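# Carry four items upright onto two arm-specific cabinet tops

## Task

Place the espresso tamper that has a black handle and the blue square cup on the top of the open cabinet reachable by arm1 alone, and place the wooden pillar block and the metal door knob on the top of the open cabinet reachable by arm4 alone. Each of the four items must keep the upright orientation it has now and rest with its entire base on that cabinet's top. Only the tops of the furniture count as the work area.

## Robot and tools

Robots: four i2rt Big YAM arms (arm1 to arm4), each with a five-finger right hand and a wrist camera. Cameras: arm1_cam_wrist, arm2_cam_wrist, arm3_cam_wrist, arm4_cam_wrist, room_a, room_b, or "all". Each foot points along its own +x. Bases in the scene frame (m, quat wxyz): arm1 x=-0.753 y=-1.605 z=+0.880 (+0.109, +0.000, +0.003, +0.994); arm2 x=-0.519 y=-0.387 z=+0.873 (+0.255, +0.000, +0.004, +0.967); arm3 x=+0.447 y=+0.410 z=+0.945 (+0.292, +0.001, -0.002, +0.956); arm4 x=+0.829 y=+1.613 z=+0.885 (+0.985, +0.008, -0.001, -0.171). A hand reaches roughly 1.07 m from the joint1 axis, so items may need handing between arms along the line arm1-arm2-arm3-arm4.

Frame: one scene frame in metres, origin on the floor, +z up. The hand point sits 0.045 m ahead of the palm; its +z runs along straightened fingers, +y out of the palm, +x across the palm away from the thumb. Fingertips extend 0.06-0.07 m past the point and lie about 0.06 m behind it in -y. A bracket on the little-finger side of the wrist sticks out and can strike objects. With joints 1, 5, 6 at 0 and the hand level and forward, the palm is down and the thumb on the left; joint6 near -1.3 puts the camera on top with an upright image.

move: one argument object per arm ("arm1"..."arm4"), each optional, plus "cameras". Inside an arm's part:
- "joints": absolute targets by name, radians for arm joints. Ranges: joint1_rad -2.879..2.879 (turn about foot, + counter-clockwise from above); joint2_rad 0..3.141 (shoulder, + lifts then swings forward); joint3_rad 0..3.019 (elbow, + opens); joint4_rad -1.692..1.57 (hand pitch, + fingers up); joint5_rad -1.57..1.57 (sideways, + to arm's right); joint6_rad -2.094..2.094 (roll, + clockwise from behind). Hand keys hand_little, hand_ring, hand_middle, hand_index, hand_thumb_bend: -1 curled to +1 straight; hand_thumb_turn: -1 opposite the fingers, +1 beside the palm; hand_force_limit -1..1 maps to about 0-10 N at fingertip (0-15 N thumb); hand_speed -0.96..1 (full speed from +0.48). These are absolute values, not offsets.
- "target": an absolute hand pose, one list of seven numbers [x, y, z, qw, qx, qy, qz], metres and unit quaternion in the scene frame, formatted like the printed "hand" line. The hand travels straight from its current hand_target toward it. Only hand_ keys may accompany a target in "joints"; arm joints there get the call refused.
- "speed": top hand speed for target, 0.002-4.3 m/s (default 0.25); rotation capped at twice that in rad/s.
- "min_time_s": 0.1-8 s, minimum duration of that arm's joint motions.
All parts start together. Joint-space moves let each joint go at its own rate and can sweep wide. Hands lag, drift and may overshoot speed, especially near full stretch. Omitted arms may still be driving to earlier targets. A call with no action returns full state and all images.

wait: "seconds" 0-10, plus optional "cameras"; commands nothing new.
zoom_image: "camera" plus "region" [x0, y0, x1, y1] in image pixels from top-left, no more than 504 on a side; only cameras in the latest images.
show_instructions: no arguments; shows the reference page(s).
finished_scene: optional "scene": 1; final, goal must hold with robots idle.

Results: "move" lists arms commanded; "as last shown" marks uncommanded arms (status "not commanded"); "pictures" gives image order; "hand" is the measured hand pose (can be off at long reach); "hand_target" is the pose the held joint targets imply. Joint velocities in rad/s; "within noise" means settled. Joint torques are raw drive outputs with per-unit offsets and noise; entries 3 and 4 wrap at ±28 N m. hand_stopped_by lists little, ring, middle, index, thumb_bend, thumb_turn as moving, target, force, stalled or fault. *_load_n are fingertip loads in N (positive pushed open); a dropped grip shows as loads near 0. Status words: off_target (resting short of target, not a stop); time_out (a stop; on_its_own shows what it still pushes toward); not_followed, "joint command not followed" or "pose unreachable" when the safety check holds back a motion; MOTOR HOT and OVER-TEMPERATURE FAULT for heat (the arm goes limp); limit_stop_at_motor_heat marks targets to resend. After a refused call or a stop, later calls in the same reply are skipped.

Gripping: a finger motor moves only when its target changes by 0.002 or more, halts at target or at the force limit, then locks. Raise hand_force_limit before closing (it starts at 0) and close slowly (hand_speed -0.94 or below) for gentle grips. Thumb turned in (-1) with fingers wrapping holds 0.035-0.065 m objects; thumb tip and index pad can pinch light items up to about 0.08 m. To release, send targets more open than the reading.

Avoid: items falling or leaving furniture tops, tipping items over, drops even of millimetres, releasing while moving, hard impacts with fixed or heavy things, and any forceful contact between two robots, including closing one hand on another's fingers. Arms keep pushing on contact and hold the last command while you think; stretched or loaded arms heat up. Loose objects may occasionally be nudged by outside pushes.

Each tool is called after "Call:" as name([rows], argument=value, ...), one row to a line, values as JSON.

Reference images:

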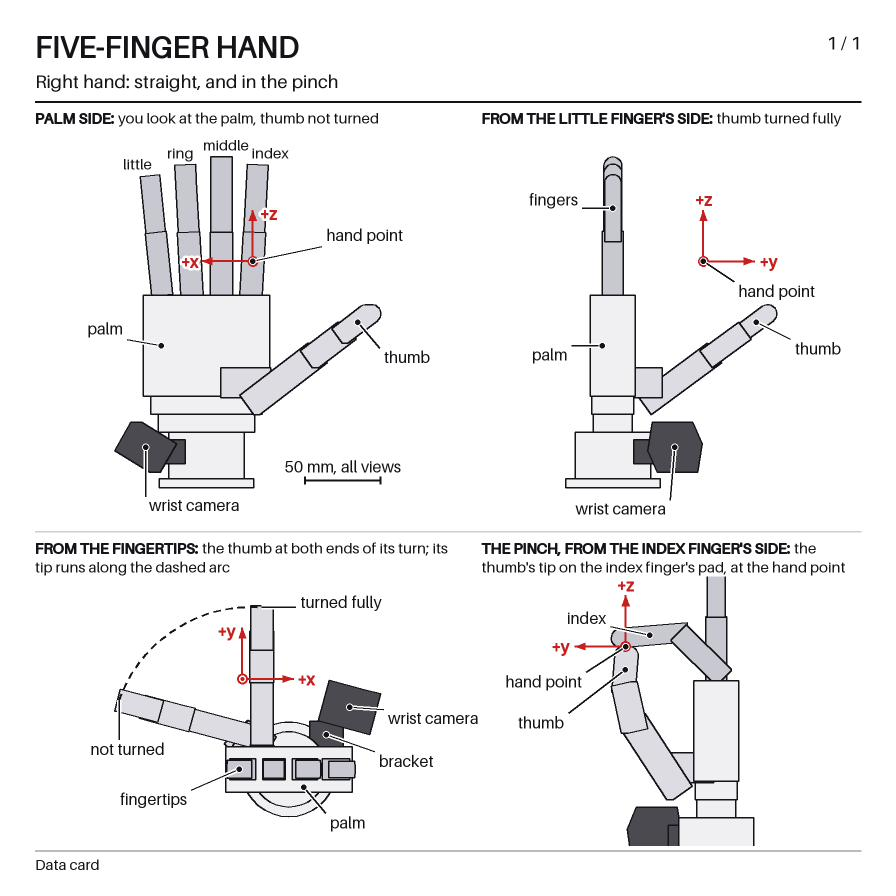

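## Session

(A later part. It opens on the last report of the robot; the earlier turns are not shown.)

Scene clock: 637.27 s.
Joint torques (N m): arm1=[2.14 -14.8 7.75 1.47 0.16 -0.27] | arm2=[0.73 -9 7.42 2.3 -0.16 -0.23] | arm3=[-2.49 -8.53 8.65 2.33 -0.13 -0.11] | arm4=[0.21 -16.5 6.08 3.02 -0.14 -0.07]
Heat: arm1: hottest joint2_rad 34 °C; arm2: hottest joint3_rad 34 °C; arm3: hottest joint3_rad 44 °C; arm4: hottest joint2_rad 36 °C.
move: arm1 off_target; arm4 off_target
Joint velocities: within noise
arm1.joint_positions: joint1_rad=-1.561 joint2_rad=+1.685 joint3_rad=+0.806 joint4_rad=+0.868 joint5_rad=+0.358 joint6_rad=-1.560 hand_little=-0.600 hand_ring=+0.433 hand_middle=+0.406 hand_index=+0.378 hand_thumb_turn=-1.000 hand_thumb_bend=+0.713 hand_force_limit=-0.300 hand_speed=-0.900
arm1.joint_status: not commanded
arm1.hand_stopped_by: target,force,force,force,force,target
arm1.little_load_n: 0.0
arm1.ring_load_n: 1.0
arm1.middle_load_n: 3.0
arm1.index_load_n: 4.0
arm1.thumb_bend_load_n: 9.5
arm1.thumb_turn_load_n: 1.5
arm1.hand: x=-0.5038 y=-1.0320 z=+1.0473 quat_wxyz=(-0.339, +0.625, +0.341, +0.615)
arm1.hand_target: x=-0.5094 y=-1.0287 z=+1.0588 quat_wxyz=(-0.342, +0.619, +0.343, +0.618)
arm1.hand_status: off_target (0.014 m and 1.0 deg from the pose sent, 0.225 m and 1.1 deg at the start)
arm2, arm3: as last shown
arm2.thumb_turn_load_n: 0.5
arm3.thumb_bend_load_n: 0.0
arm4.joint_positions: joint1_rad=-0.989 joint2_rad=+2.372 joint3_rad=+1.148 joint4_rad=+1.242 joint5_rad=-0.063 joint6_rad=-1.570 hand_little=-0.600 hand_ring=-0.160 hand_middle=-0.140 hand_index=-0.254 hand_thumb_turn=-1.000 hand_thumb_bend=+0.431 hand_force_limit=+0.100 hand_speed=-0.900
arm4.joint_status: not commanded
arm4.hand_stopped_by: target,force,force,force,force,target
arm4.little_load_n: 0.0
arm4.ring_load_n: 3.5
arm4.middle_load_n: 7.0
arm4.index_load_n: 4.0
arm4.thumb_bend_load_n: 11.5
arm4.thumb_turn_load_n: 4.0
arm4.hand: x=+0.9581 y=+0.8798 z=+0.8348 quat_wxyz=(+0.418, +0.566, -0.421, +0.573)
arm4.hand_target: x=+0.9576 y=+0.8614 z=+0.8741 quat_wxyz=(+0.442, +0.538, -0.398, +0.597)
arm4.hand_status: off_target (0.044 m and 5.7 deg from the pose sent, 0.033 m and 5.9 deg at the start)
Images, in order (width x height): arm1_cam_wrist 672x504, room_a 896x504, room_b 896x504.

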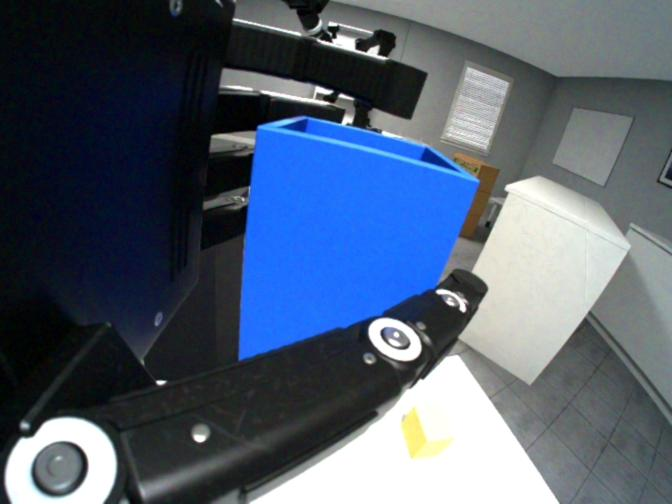

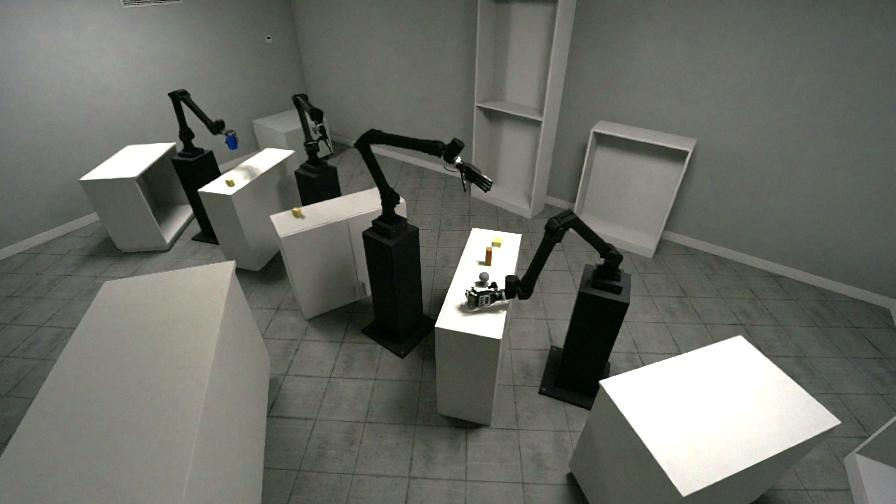

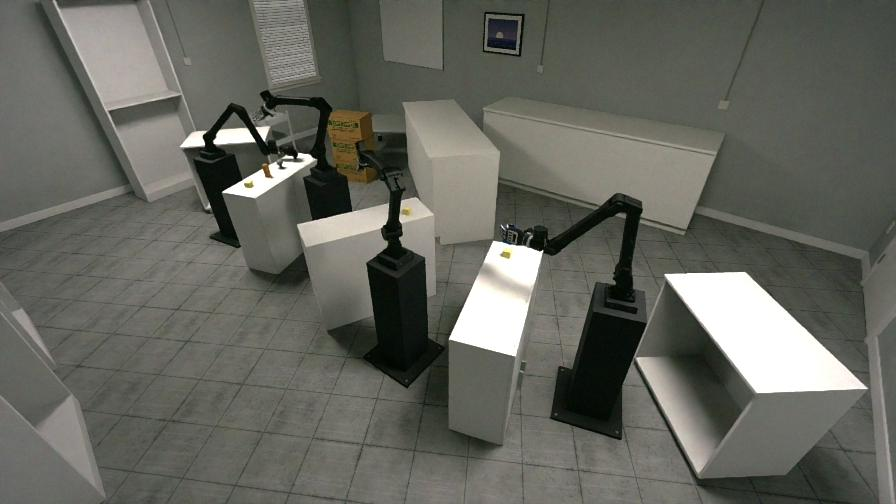

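Call:
move(arm1={"joints":{"joint1_rad":1.8,"joint5_rad":0.1},"min_time_s":6}, arm4={"target":[0.958,0.860,0.862,0.442,0.5379,-0.398,0.5974],"speed":0.04}, cameras=["arm1_cam_wrist","arm4_cam_wrist","room_a","room_b"])

Call:
zoom_image(camera="room_a", region=[440, 260, 510, 316])

Scene clock: 650.03 s.
Joint torques (N m): arm1=[0.21 -14.74 7.79 1.57 0.14 -0.27] | arm2=[0.79 -9 7.45 2.3 -0.16 -0.23] | arm3=[-2.14 -8.7 8.65 2.25 -0.12 -0.11] | arm4=[0.26 -16.38 5.82 2.91 -0.14 -0.08]
Heat: arm1: hottest joint2_rad 34 °C; arm2: hottest joint3_rad 34 °C; arm3: hottest joint3_rad 44 °C; arm4: hottest joint2_rad 36 °C.
move: arm1 done; arm4 off_target
Joint velocities: within noise
arm1.joint_positions: joint1_rad=+1.806 joint2_rad=+1.685 joint3_rad=+0.806 joint4_rad=+0.868 joint5_rad=+0.108 joint6_rad=-1.560 hand_little=-0.600 hand_ring=+0.433 hand_middle=+0.406 hand_index=+0.378 hand_thumb_turn=-1.000 hand_thumb_bend=+0.713 hand_force_limit=-0.300 hand_speed=-0.900
arm1.joint_status: all done
arm1.hand_stopped_by: target,force,force,force,force,target
arm1.little_load_n: 0.0
arm1.ring_load_n: 0.5
arm1.middle_load_n: 3.0
arm1.index_load_n: 4.0
arm1.thumb_bend_load_n: 9.5
arm1.thumb_turn_load_n: 1.5
arm1.hand: x=-0.8232 y=-2.2414 z=+1.0538 quat_wxyz=(-0.519, -0.475, +0.526, -0.478)
arm1.hand_target: x=-0.8284 y=-2.2418 z=+1.0657 quat_wxyz=(-0.527, -0.471, +0.523, -0.477)
arm1.hand_status: not commanded
arm2.joint_positions: joint1_rad=-2.006 joint2_rad=+1.184 joint3_rad=+1.134 joint4_rad=-0.502 joint5_rad=+0.004 joint6_rad=-1.283 hand_little=+1.000 hand_ring=+1.000 hand_middle=+1.000 hand_index=+1.000 hand_thumb_turn=-1.000 hand_thumb_bend=+1.000 hand_force_limit=+0.000 hand_speed=+0.200
arm2.joint_status: not commanded
arm2.hand_stopped_by: target,target,target,target,target,target
arm2.little_load_n: 0.0
arm2.ring_load_n: 0.0
arm2.middle_load_n: 0.0
arm2.index_load_n: 0.0
arm2.thumb_bend_load_n: 0.0
arm2.thumb_turn_load_n: 0.0
arm2.hand: x=-0.0600 y=-0.1191 z=+1.1779 quat_wxyz=(-0.209, +0.862, +0.145, +0.438)
arm2.hand_target: x=-0.0555 y=-0.1196 z=+1.1815 quat_wxyz=(-0.209, +0.856, +0.150, +0.447)
arm2.hand_status: not commanded
arm3.joint_positions: joint1_rad=-1.256 joint2_rad=+1.179 joint3_rad=+1.125 joint4_rad=-0.500 joint5_rad=+0.004 joint6_rad=-1.290 hand_little=+1.000 hand_ring=+1.000 hand_middle=+1.000 hand_index=+1.000 hand_thumb_turn=-1.000 hand_thumb_bend=+1.000 hand_force_limit=+0.000 hand_speed=+0.200
arm3.joint_status: not commanded
arm3.hand_stopped_by: target,target,target,target,target,target
arm3.little_load_n: 0.0
arm3.ring_load_n: 0.0
arm3.middle_load_n: 0.0
arm3.index_load_n: 0.0
arm3.thumb_bend_load_n: 0.5
arm3.thumb_turn_load_n: 0.5
arm3.hand: x=+0.6406 y=+0.8996 z=+1.2514 quat_wxyz=(-0.345, +0.764, +0.422, +0.345)
arm3.hand_target: x=+0.6436 y=+0.9043 z=+1.2558 quat_wxyz=(-0.350, +0.758, +0.423, +0.352)
arm3.hand_status: not commanded
arm4.joint_positions: joint1_rad=-0.989 joint2_rad=+2.400 joint3_rad=+1.162 joint4_rad=+1.263 joint5_rad=-0.063 joint6_rad=-1.570 hand_little=-0.600 hand_ring=-0.160 hand_middle=-0.140 hand_index=-0.254 hand_thumb_turn=-1.000 hand_thumb_bend=+0.431 hand_force_limit=+0.100 hand_speed=-0.900
arm4.joint_status: not commanded
arm4.hand_stopped_by: target,force,force,force,force,target
arm4.little_load_n: 0.0
arm4.ring_load_n: 3.5
arm4.middle_load_n: 6.5
arm4.index_load_n: 3.5
arm4.thumb_bend_load_n: 11.5
arm4.thumb_turn_load_n: 3.5
arm4.hand: x=+0.9584 y=+0.8789 z=+0.8262 quat_wxyz=(+0.419, +0.564, -0.419, +0.575)
arm4.hand_target: x=+0.9577 y=+0.8616 z=+0.8620 quat_wxyz=(+0.442, +0.538, -0.398, +0.597)
arm4.hand_status: off_target (0.040 m and 5.3 deg from the pose sent, 0.034 m and 5.7 deg at the start)
Images, in order (width x height): arm1_cam_wrist 672x504, arm4_cam_wrist 672x504, room_a 896x504, room_b 896x504.

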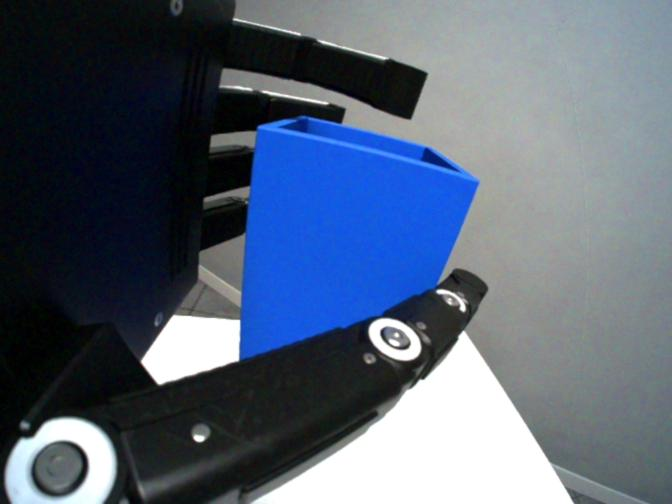

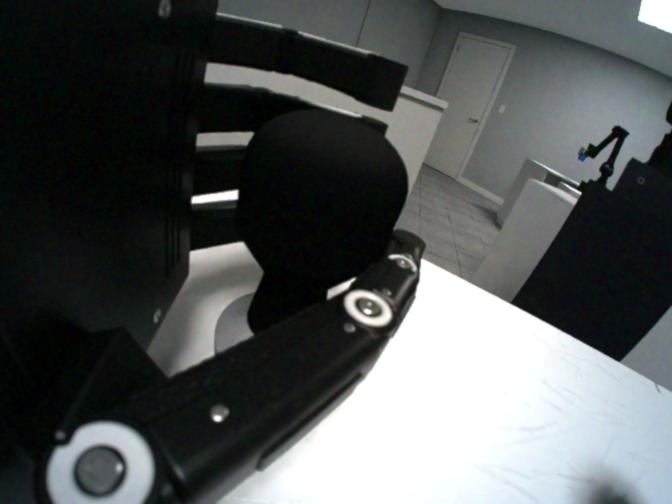

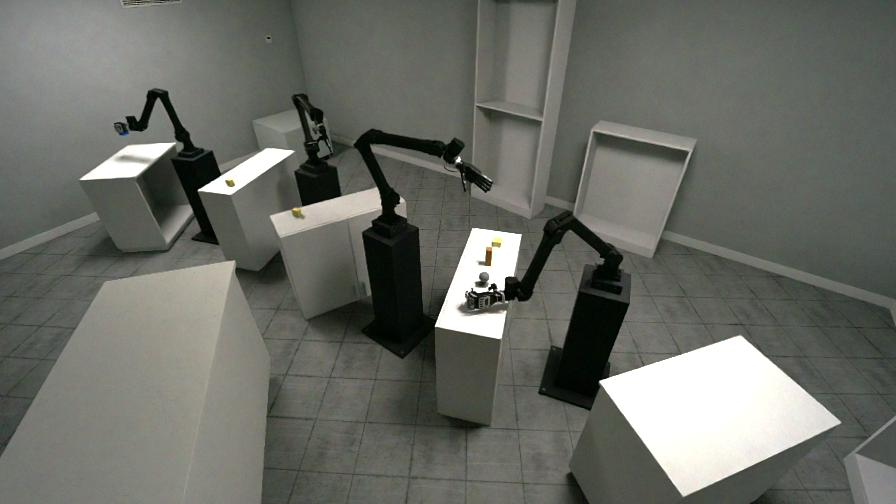

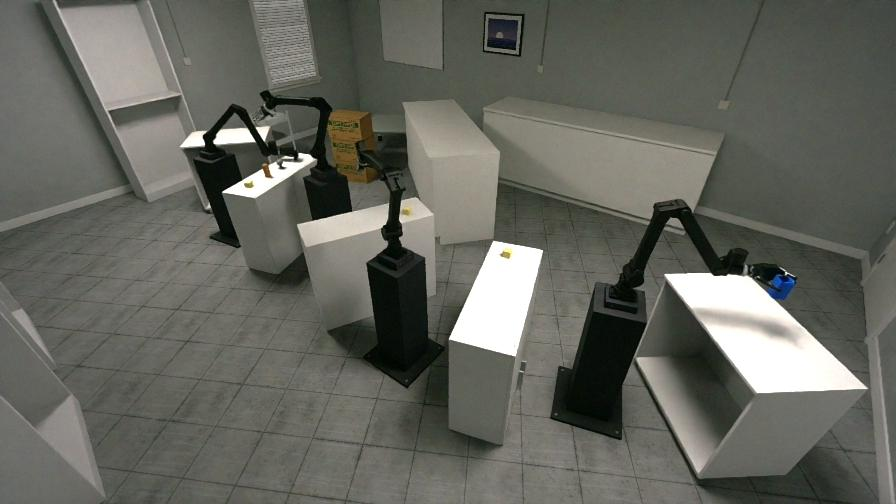

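Scaled by 7.200 from the camera's image (finer frame: 1280x720).

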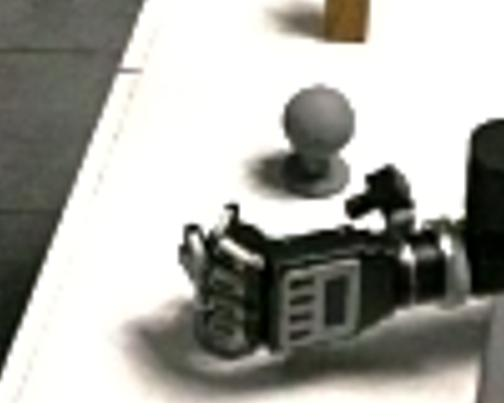

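Call:
move(arm1={"target":[-0.955,-2.16,0.93,0.5757,0.4106,-0.5757,0.4106],"speed":0.12}, arm4={"target":[0.958,0.860,0.850,0.442,0.5379,-0.398,0.5974],"speed":0.04}, cameras=["arm1_cam_wrist","arm4_cam_wrist","room_a","room_b"])

Call:
zoom_image(camera="room_a", region=[440, 260, 510, 316])

Call:
zoom_image(camera="room_b", region=[660, 240, 860, 400])

Scene clock: 667.13 s.
Joint torques (N m): arm1=[0.09 -13.39 3.82 2.85 0.06 -0.2] | arm2=[0.79 -9 7.43 2.3 -0.16 -0.23] | arm3=[-2.43 -8.47 8.55 2.29 -0.12 -0.11] | arm4=[0.09 -15.68 5.48 2.63 -0.15 -0.07]
Heat: arm1: hottest joint2_rad 33 °C; arm2: hottest joint3_rad 34 °C; arm3: hottest joint3_rad 44 °C; arm4: hottest joint2_rad 36 °C.
move: arm1 done; arm4 off_target
Joint velocities: within noise
arm1.joint_positions: joint1_rad=+1.588 joint2_rad=+1.975 joint3_rad=+0.649 joint4_rad=+1.293 joint5_rad=+0.127 joint6_rad=-1.560 hand_little=-0.600 hand_ring=+0.433 hand_middle=+0.406 hand_index=+0.378 hand_thumb_turn=-1.000 hand_thumb_bend=+0.713 hand_force_limit=-0.300 hand_speed=-0.900
arm1.joint_status: not commanded
arm1.hand_stopped_by: target,force,force,force,force,target
arm1.little_load_n: 0.0
arm1.ring_load_n: 0.5
arm1.middle_load_n: 2.5
arm1.index_load_n: 4.0
arm1.thumb_bend_load_n: 9.5
arm1.thumb_turn_load_n: 1.5
arm1.hand: x=-0.9522 y=-2.1597 z=+0.9244 quat_wxyz=(-0.565, -0.414, +0.585, -0.408)
arm1.hand_target: x=-0.9599 y=-2.1577 z=+0.9317 quat_wxyz=(-0.577, -0.406, +0.578, -0.409)
arm1.hand_status: done (0.006 m and 1.6 deg from the pose sent, 0.198 m and 13.7 deg at the start)
arm2, arm3: as last shown
arm3.thumb_bend_load_n: 0.0
arm3.thumb_turn_load_n: 0.0
arm4.joint_positions: joint1_rad=-0.989 joint2_rad=+2.420 joint3_rad=+1.183 joint4_rad=+1.286 joint5_rad=-0.063 joint6_rad=-1.570 hand_little=-0.600 hand_ring=-0.160 hand_middle=-0.140 hand_index=-0.254 hand_thumb_turn=-1.000 hand_thumb_bend=+0.431 hand_force_limit=+0.100 hand_speed=-0.900
arm4.joint_status: not commanded
arm4.hand_stopped_by: target,force,force,force,force,target
arm4.little_load_n: 0.0
arm4.ring_load_n: 4.5
arm4.middle_load_n: 6.5
arm4.index_load_n: 3.5
arm4.thumb_bend_load_n: 12.0
arm4.thumb_turn_load_n: 2.0
arm4.hand: x=+0.9596 y=+0.8739 z=+0.8265 quat_wxyz=(+0.425, +0.557, -0.413, +0.581)
arm4.hand_target: x=+0.9579 y=+0.8606 z=+0.8499 quat_wxyz=(+0.442, +0.538, -0.398, +0.597)
arm4.hand_status: off_target (0.027 m and 3.9 deg from the pose sent, 0.030 m and 5.3 deg at the start)
Images, in order (width x height): arm1_cam_wrist 672x504, arm4_cam_wrist 672x504, room_a 896x504, room_b 896x504.

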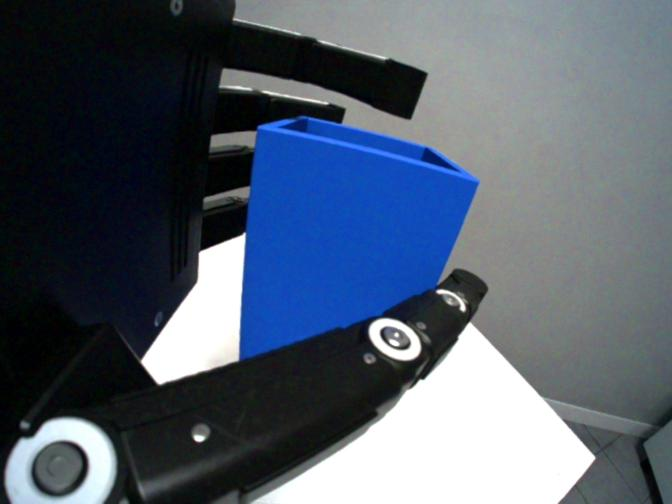

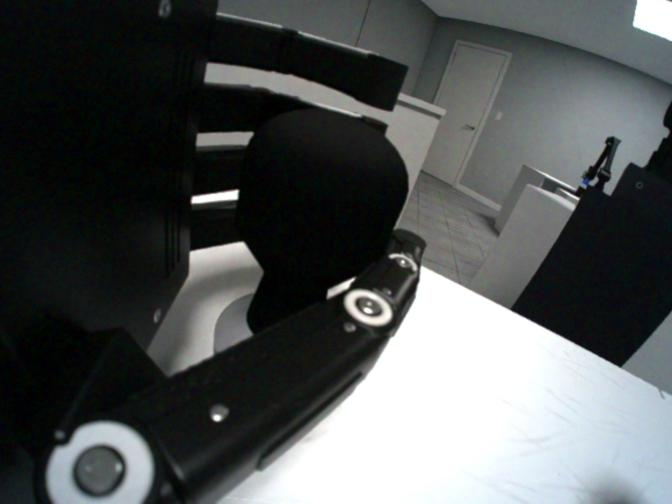

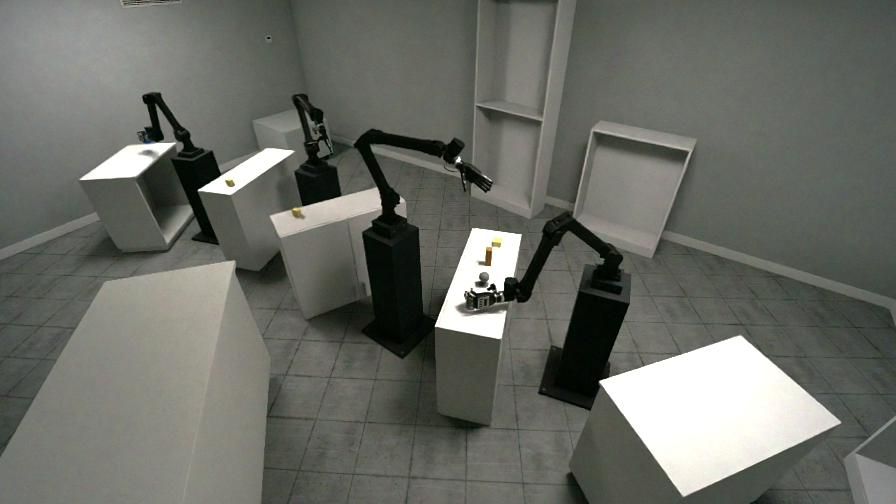

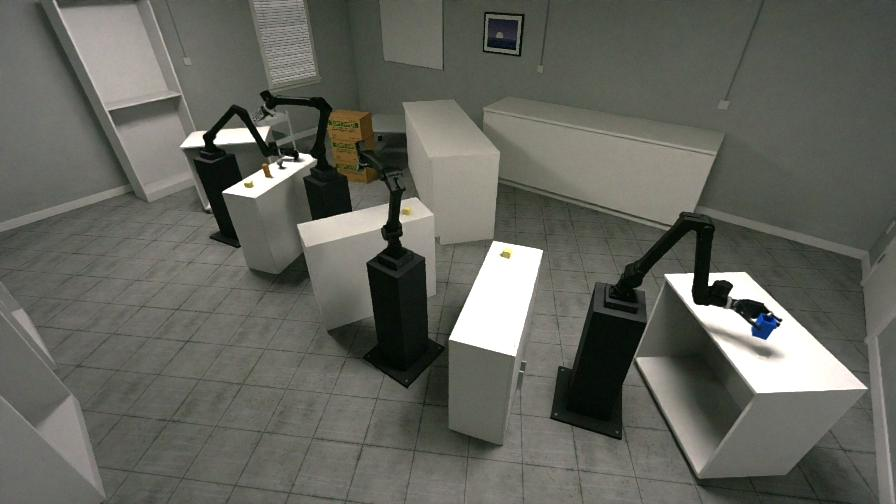

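Scaled by 7.200 from the camera's image (finer frame: 1280x720).

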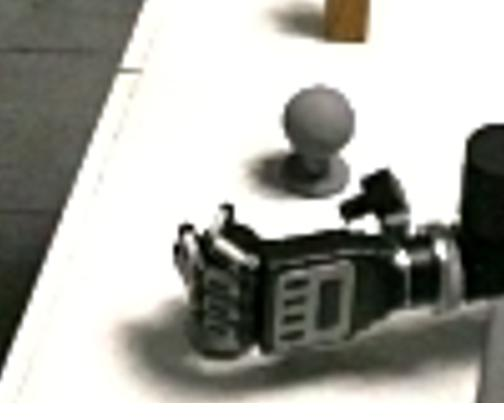

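Scaled by 2.520 from the camera's image (finer frame: 1280x720).

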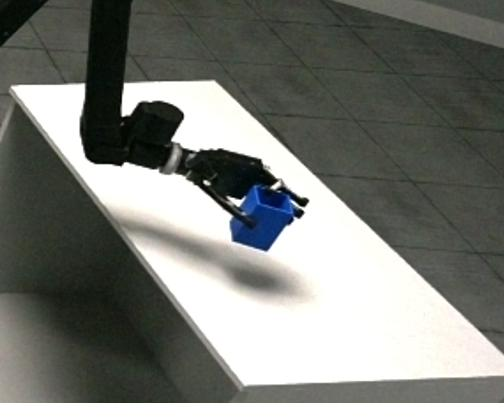

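Call:
move(arm1={"target":[-0.955,-2.16,0.87,0.5757,0.4106,-0.5757,0.4106],"speed":0.08}, arm4={"target":[0.958,0.860,0.852,0.4373,0.5455,-0.4036,0.5911],"speed":0.04}, cameras=["arm4_cam_wrist","room_a","room_b"])

Call:
zoom_image(camera="room_b", region=[700, 260, 820, 360])

Scene clock: 675.33 s.
Joint torques (N m): arm1=[0.91 -14.39 4.18 2.86 0.05 -0.31] | arm2=[0.73 -9 7.43 2.29 -0.16 -0.23] | arm3=[-1.96 -8.64 8.57 2.4 -0.12 -0.1] | arm4=[0.21 -17.2 4.82 1.39 -0.14 -0.09]
Heat: arm1: hottest joint2_rad 33 °C; arm2: hottest joint3_rad 34 °C; arm3: hottest joint3_rad 44 °C; arm4: hottest joint2_rad 37 °C.
move: arm1 off_target; arm4 off_target
Joint velocities: within noise
arm1.joint_positions: joint1_rad=+1.588 joint2_rad=+2.184 joint3_rad=+0.668 joint4_rad=+1.457 joint5_rad=+0.118 joint6_rad=-1.560 hand_little=-0.600 hand_ring=+0.433 hand_middle=+0.406 hand_index=+0.378 hand_thumb_turn=-1.000 hand_thumb_bend=+0.713 hand_force_limit=-0.300 hand_speed=-0.900
arm1.joint_status: not commanded
arm1.hand_stopped_by: target,force,force,force,force,target
arm1.little_load_n: 0.0
arm1.ring_load_n: 0.5
arm1.middle_load_n: 2.5
arm1.index_load_n: 4.0
arm1.thumb_bend_load_n: 9.5
arm1.thumb_turn_load_n: 2.0
arm1.hand: x=-0.9485 y=-2.1505 z=+0.8560 quat_wxyz=(-0.557, -0.423, +0.589, -0.405)
arm1.hand_target: x=-0.9531 y=-2.1596 z=+0.8697 quat_wxyz=(-0.573, -0.414, +0.575, -0.413)
arm1.hand_status: off_target (0.018 m and 3.1 deg from the pose sent, 0.054 m and 1.6 deg at the start)
arm2, arm3: as last shown
arm2.thumb_turn_load_n: 0.5
arm3.little_load_n: 0.5
arm3.thumb_turn_load_n: 0.5
arm4.joint_positions: joint1_rad=-0.989 joint2_rad=+2.420 joint3_rad=+1.183 joint4_rad=+1.286 joint5_rad=-0.063 joint6_rad=-1.570 hand_little=-0.600 hand_ring=-0.160 hand_middle=-0.140 hand_index=-0.254 hand_thumb_turn=-1.000 hand_thumb_bend=+0.431 hand_force_limit=+0.100 hand_speed=-0.900
arm4.joint_status: not commanded
arm4.hand_stopped_by: target,force,force,force,force,target
arm4.little_load_n: 0.0
arm4.ring_load_n: 4.5
arm4.middle_load_n: 7.0
arm4.index_load_n: 3.0
arm4.thumb_bend_load_n: 12.0
arm4.thumb_turn_load_n: 2.5
arm4.hand: x=+0.9596 y=+0.8739 z=+0.8265 quat_wxyz=(+0.425, +0.557, -0.413, +0.581)
arm4.hand_target: x=+0.9578 y=+0.8606 z=+0.8521 quat_wxyz=(+0.437, +0.545, -0.403, +0.591)
arm4.hand_status: off_target (0.029 m and 2.5 deg from the pose sent, 0.029 m and 2.5 deg at the start)
Images, in order (width x height): arm4_cam_wrist 672x504, room_a 896x504, room_b 896x504.

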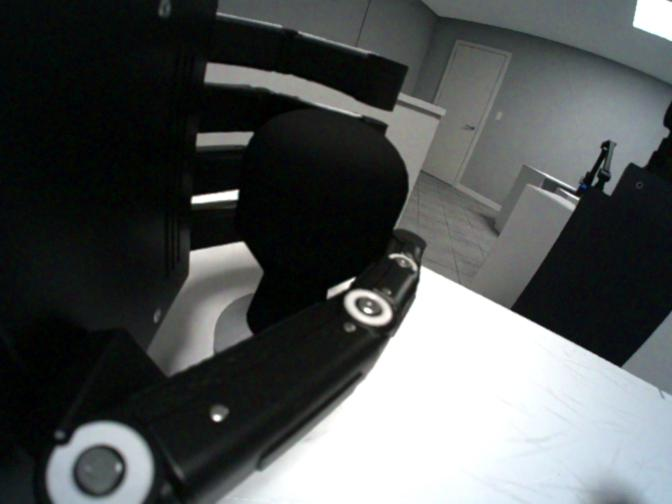

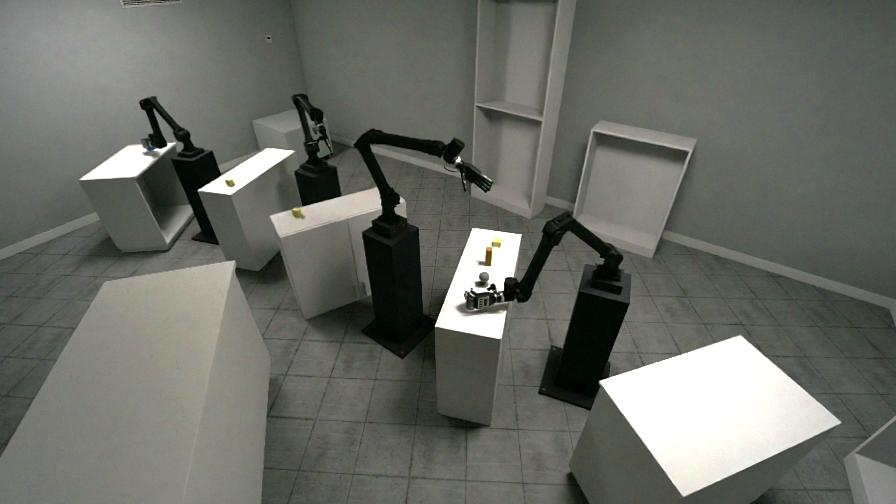

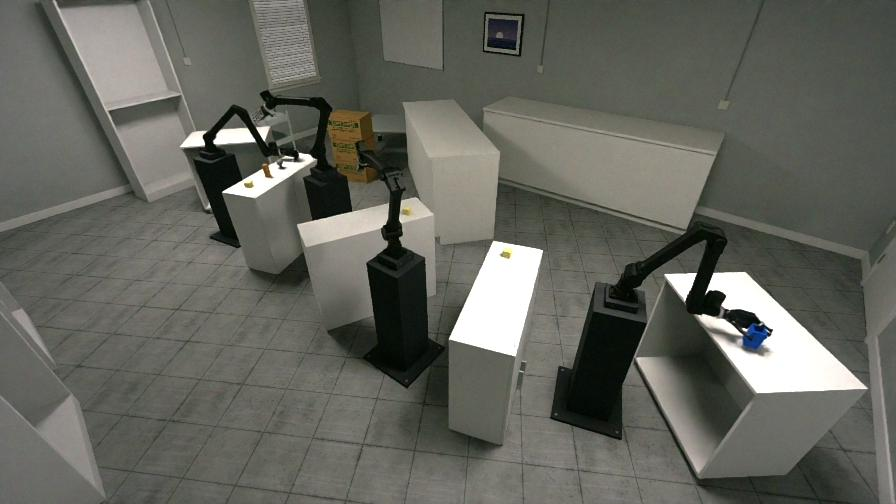

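Scaled by 4.200 from the camera's image (finer frame: 1280x720).

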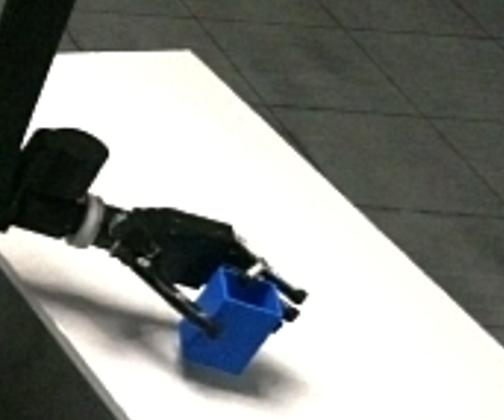

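Call:
move(arm1={"target":[-0.955,-2.165,0.852,0.5906,0.3997,-0.5604,0.4213],"speed":0.06}, arm4={"target":[0.959,0.866,0.838,0.4279,0.5584,-0.4132,0.5783],"speed":0.04}, cameras=["arm4_cam_wrist","arm1_cam_wrist","room_b"])

Call:
zoom_image(camera="room_b", region=[700, 260, 820, 360])

Scene clock: 686.87 s.
Joint torques (N m): arm1=[0.91 -14.51 3.64 2.74 0.17 -0.34] | arm2=[0.73 -9 7.45 2.29 -0.16 -0.23] | arm3=[-2.26 -8.64 8.77 2.35 -0.13 -0.13] | arm4=[0.62 -16.91 3.95 1.01 0.05 -0.12]
Heat: arm1: hottest joint2_rad 32 °C; arm2: hottest joint3_rad 34 °C; arm3: hottest joint3_rad 44 °C; arm4: hottest joint2_rad 37 °C.
move: arm1 off_target; arm4 off_target
Joint velocities: within noise
arm1.joint_positions: joint1_rad=+1.588 joint2_rad=+2.271 joint3_rad=+0.715 joint4_rad=+1.542 joint5_rad=+0.128 joint6_rad=-1.560 hand_little=-0.600 hand_ring=+0.433 hand_middle=+0.406 hand_index=+0.378 hand_thumb_turn=-1.000 hand_thumb_bend=+0.713 hand_force_limit=-0.300 hand_speed=-0.900
arm1.joint_status: not commanded
arm1.hand_stopped_by: target,force,force,force,force,target
arm1.little_load_n: -0.5
arm1.ring_load_n: 1.0
arm1.middle_load_n: 3.0
arm1.index_load_n: 4.0
arm1.thumb_bend_load_n: 10.0
arm1.thumb_turn_load_n: 1.5
arm1.hand: x=-0.9521 y=-2.1583 z=+0.8421 quat_wxyz=(-0.571, -0.410, +0.580, -0.412)
arm1.hand_target: x=-0.9550 y=-2.1655 z=+0.8529 quat_wxyz=(-0.586, -0.402, +0.566, -0.418)
arm1.hand_status: off_target (0.012 m and 3.6 deg from the pose sent, 0.016 m and 6.1 deg at the start; a joint's target at an end of its range on 20 of 32 steps)
arm2, arm3: as last shown
arm2.thumb_turn_load_n: 0.0
arm3.little_load_n: 0.0
arm3.index_load_n: -0.5
arm3.thumb_turn_load_n: 0.0
arm4.joint_positions: joint1_rad=-0.989 joint2_rad=+2.413 joint3_rad=+1.183 joint4_rad=+1.265 joint5_rad=-0.068 joint6_rad=-1.579 hand_little=-0.600 hand_ring=-0.160 hand_middle=-0.140 hand_index=-0.254 hand_thumb_turn=-1.000 hand_thumb_bend=+0.431 hand_force_limit=+0.100 hand_speed=-0.900
arm4.joint_status: not commanded
arm4.hand_stopped_by: target,force,force,force,force,target
arm4.little_load_n: 0.0
arm4.ring_load_n: 5.0
arm4.middle_load_n: 7.0
arm4.index_load_n: 3.0
arm4.thumb_bend_load_n: 12.0
arm4.thumb_turn_load_n: 1.0
arm4.hand: x=+0.9604 y=+0.8732 z=+0.8257 quat_wxyz=(+0.423, +0.564, -0.413, +0.576)
arm4.hand_target: x=+0.9597 y=+0.8659 z=+0.8393 quat_wxyz=(+0.429, +0.561, -0.409, +0.578)
arm4.hand_status: off_target (0.014 m and 0.9 deg from the pose sent, 0.014 m and 0.5 deg at the start)
pictures: arm1_cam_wrist, arm4_cam_wrist, room_b
Images, in order (width x height): arm1_cam_wrist 672x504, arm4_cam_wrist 672x504, room_b 896x504.

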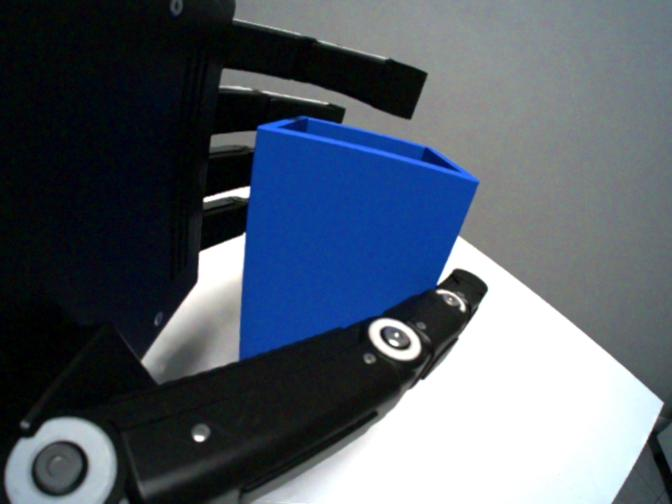

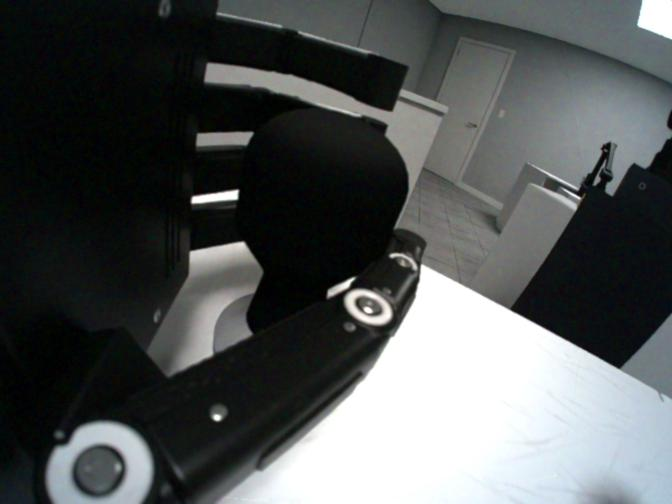

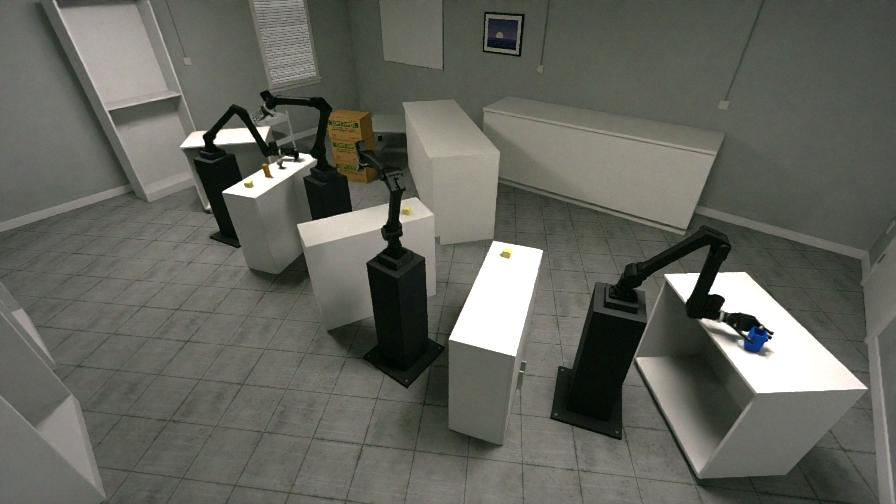

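Scaled by 4.200 from the camera's image (finer frame: 1280x720).

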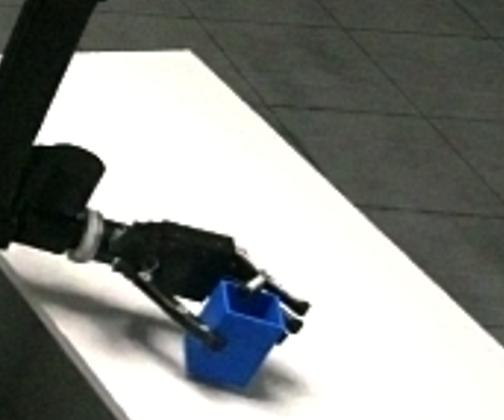

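Call:
move(arm1={"target":[-0.955,-2.165,0.839,0.5906,0.3997,-0.5604,0.4213],"speed":0.05}, arm4={"joints":{"hand_speed":-0.7,"hand_index":1,"hand_middle":1,"hand_ring":1,"hand_little":1,"hand_thumb_bend":1}}, cameras=["arm4_cam_wrist","arm1_cam_wrist","room_a","room_b"])

Call:
zoom_image(camera="room_b", region=[700, 260, 820, 360])

Scene clock: 695.47 s.
Joint torques (N m): arm1=[1.55 -14.8 3.54 2.89 0.19 -0.29] | arm2=[0.79 -9 7.43 2.3 -0.16 -0.23] | arm3=[-3.14 -8.64 8.62 2.36 -0.13 -0.1] | arm4=[0.62 -16.85 3.96 1.17 0.01 -0.11]
Heat: arm1: hottest joint2_rad 32 °C; arm2: hottest joint3_rad 34 °C; arm3: hottest joint3_rad 44 °C; arm4: hottest joint2_rad 38 °C.
move: arm1 off_target; arm4 done
Joint velocities: within noise
arm1.joint_positions: joint1_rad=+1.588 joint2_rad=+2.299 joint3_rad=+0.726 joint4_rad=+1.542 joint5_rad=+0.133 joint6_rad=-1.560 hand_little=-0.600 hand_ring=+0.433 hand_middle=+0.406 hand_index=+0.378 hand_thumb_turn=-1.000 hand_thumb_bend=+0.713 hand_force_limit=-0.300 hand_speed=-0.900
arm1.joint_status: not commanded
arm1.hand_stopped_by: target,force,force,force,force,target
arm1.little_load_n: 0.0
arm1.ring_load_n: 0.5
arm1.middle_load_n: 2.5
arm1.index_load_n: 4.0
arm1.thumb_bend_load_n: 9.5
arm1.thumb_turn_load_n: 1.5
arm1.hand: x=-0.9528 y=-2.1574 z=+0.8294 quat_wxyz=(-0.567, -0.412, +0.585, -0.407)
arm1.hand_target: x=-0.9551 y=-2.1647 z=+0.8388 quat_wxyz=(-0.581, -0.405, +0.573, -0.413)
arm1.hand_status: off_target (0.012 m and 4.5 deg from the pose sent, 0.008 m and 3.6 deg at the start; a joint's target at an end of its range on 70 of 70 steps)
arm2, arm3: as last shown
arm3.index_load_n: 0.0
arm4.joint_positions: joint1_rad=-0.989 joint2_rad=+2.413 joint3_rad=+1.183 joint4_rad=+1.260 joint5_rad=-0.062 joint6_rad=-1.572 hand_little=+1.000 hand_ring=+1.000 hand_middle=+1.000 hand_index=+1.000 hand_thumb_turn=-1.000 hand_thumb_bend=+1.000 hand_force_limit=+0.100 hand_speed=-0.700
arm4.joint_status: all done
arm4.hand_stopped_by: target,target,target,target,target,target
arm4.little_load_n: 0.0
arm4.ring_load_n: 0.0
arm4.middle_load_n: 0.0
arm4.index_load_n: 0.0
arm4.thumb_bend_load_n: 0.0
arm4.thumb_turn_load_n: 0.5
arm4.hand: x=+0.9594 y=+0.8734 z=+0.8239 quat_wxyz=(+0.421, +0.563, -0.418, +0.575)
arm4.hand_target: x=+0.9589 y=+0.8660 z=+0.8387 quat_wxyz=(+0.428, +0.558, -0.413, +0.578)
arm4.hand_status: not commanded
pictures: arm1_cam_wrist, arm4_cam_wrist, room_a, room_b
Images, in order (width x height): arm1_cam_wrist 672x504, arm4_cam_wrist 672x504, room_a 896x504, room_b 896x504.

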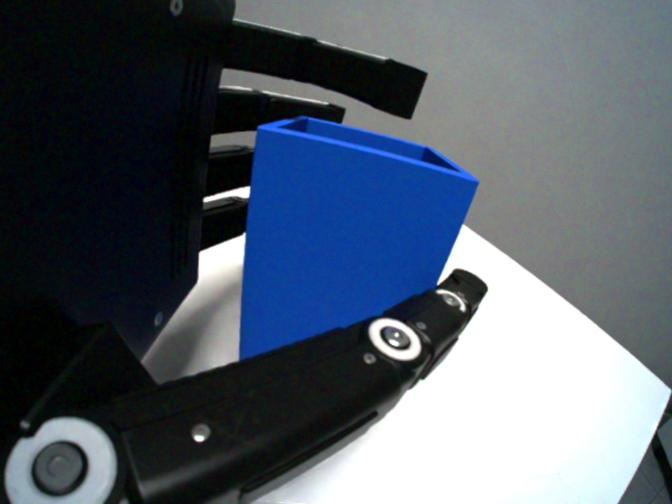

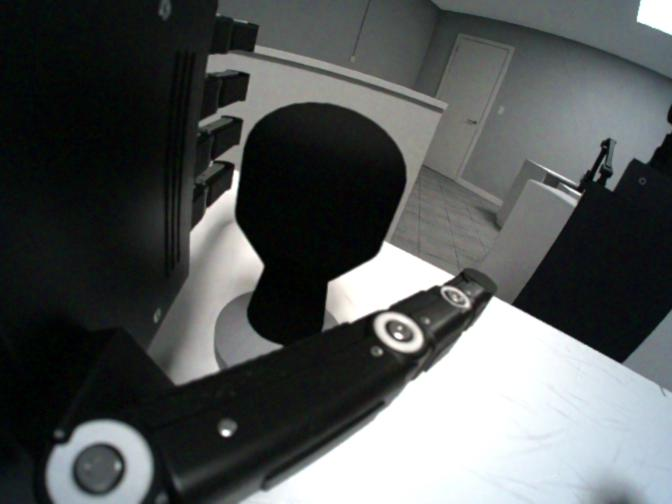

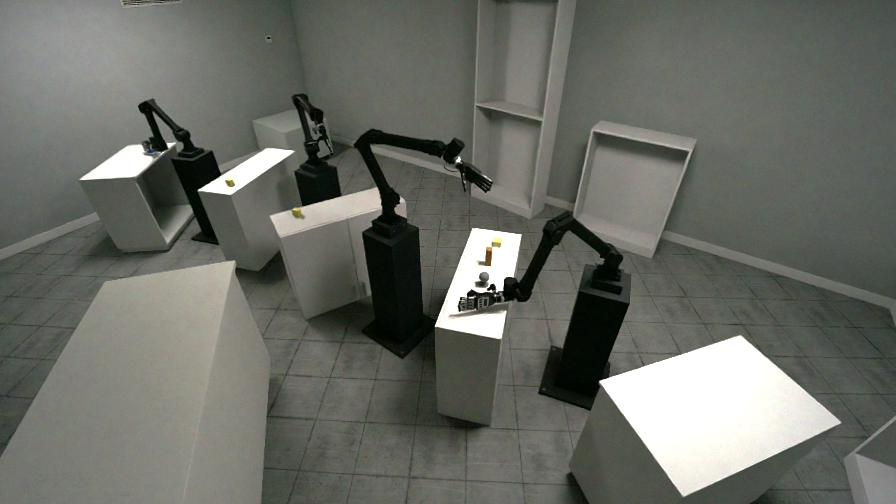

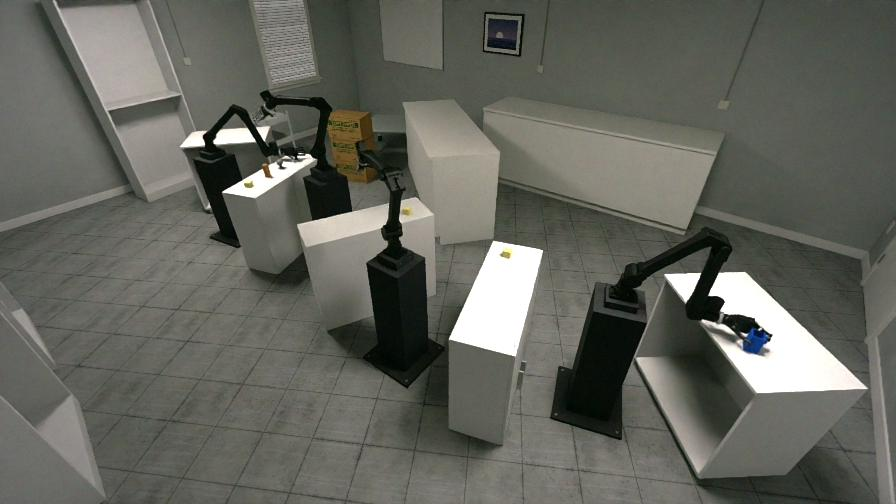

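Scaled by 4.200 from the camera's image (finer frame: 1280x720).

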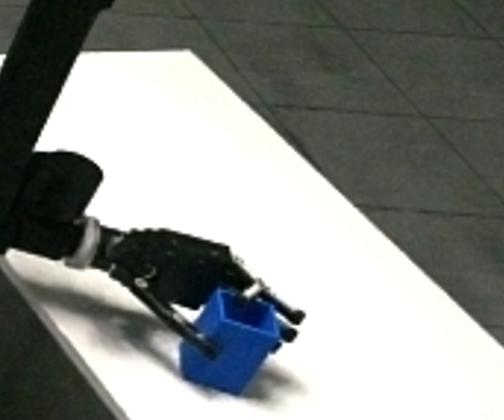

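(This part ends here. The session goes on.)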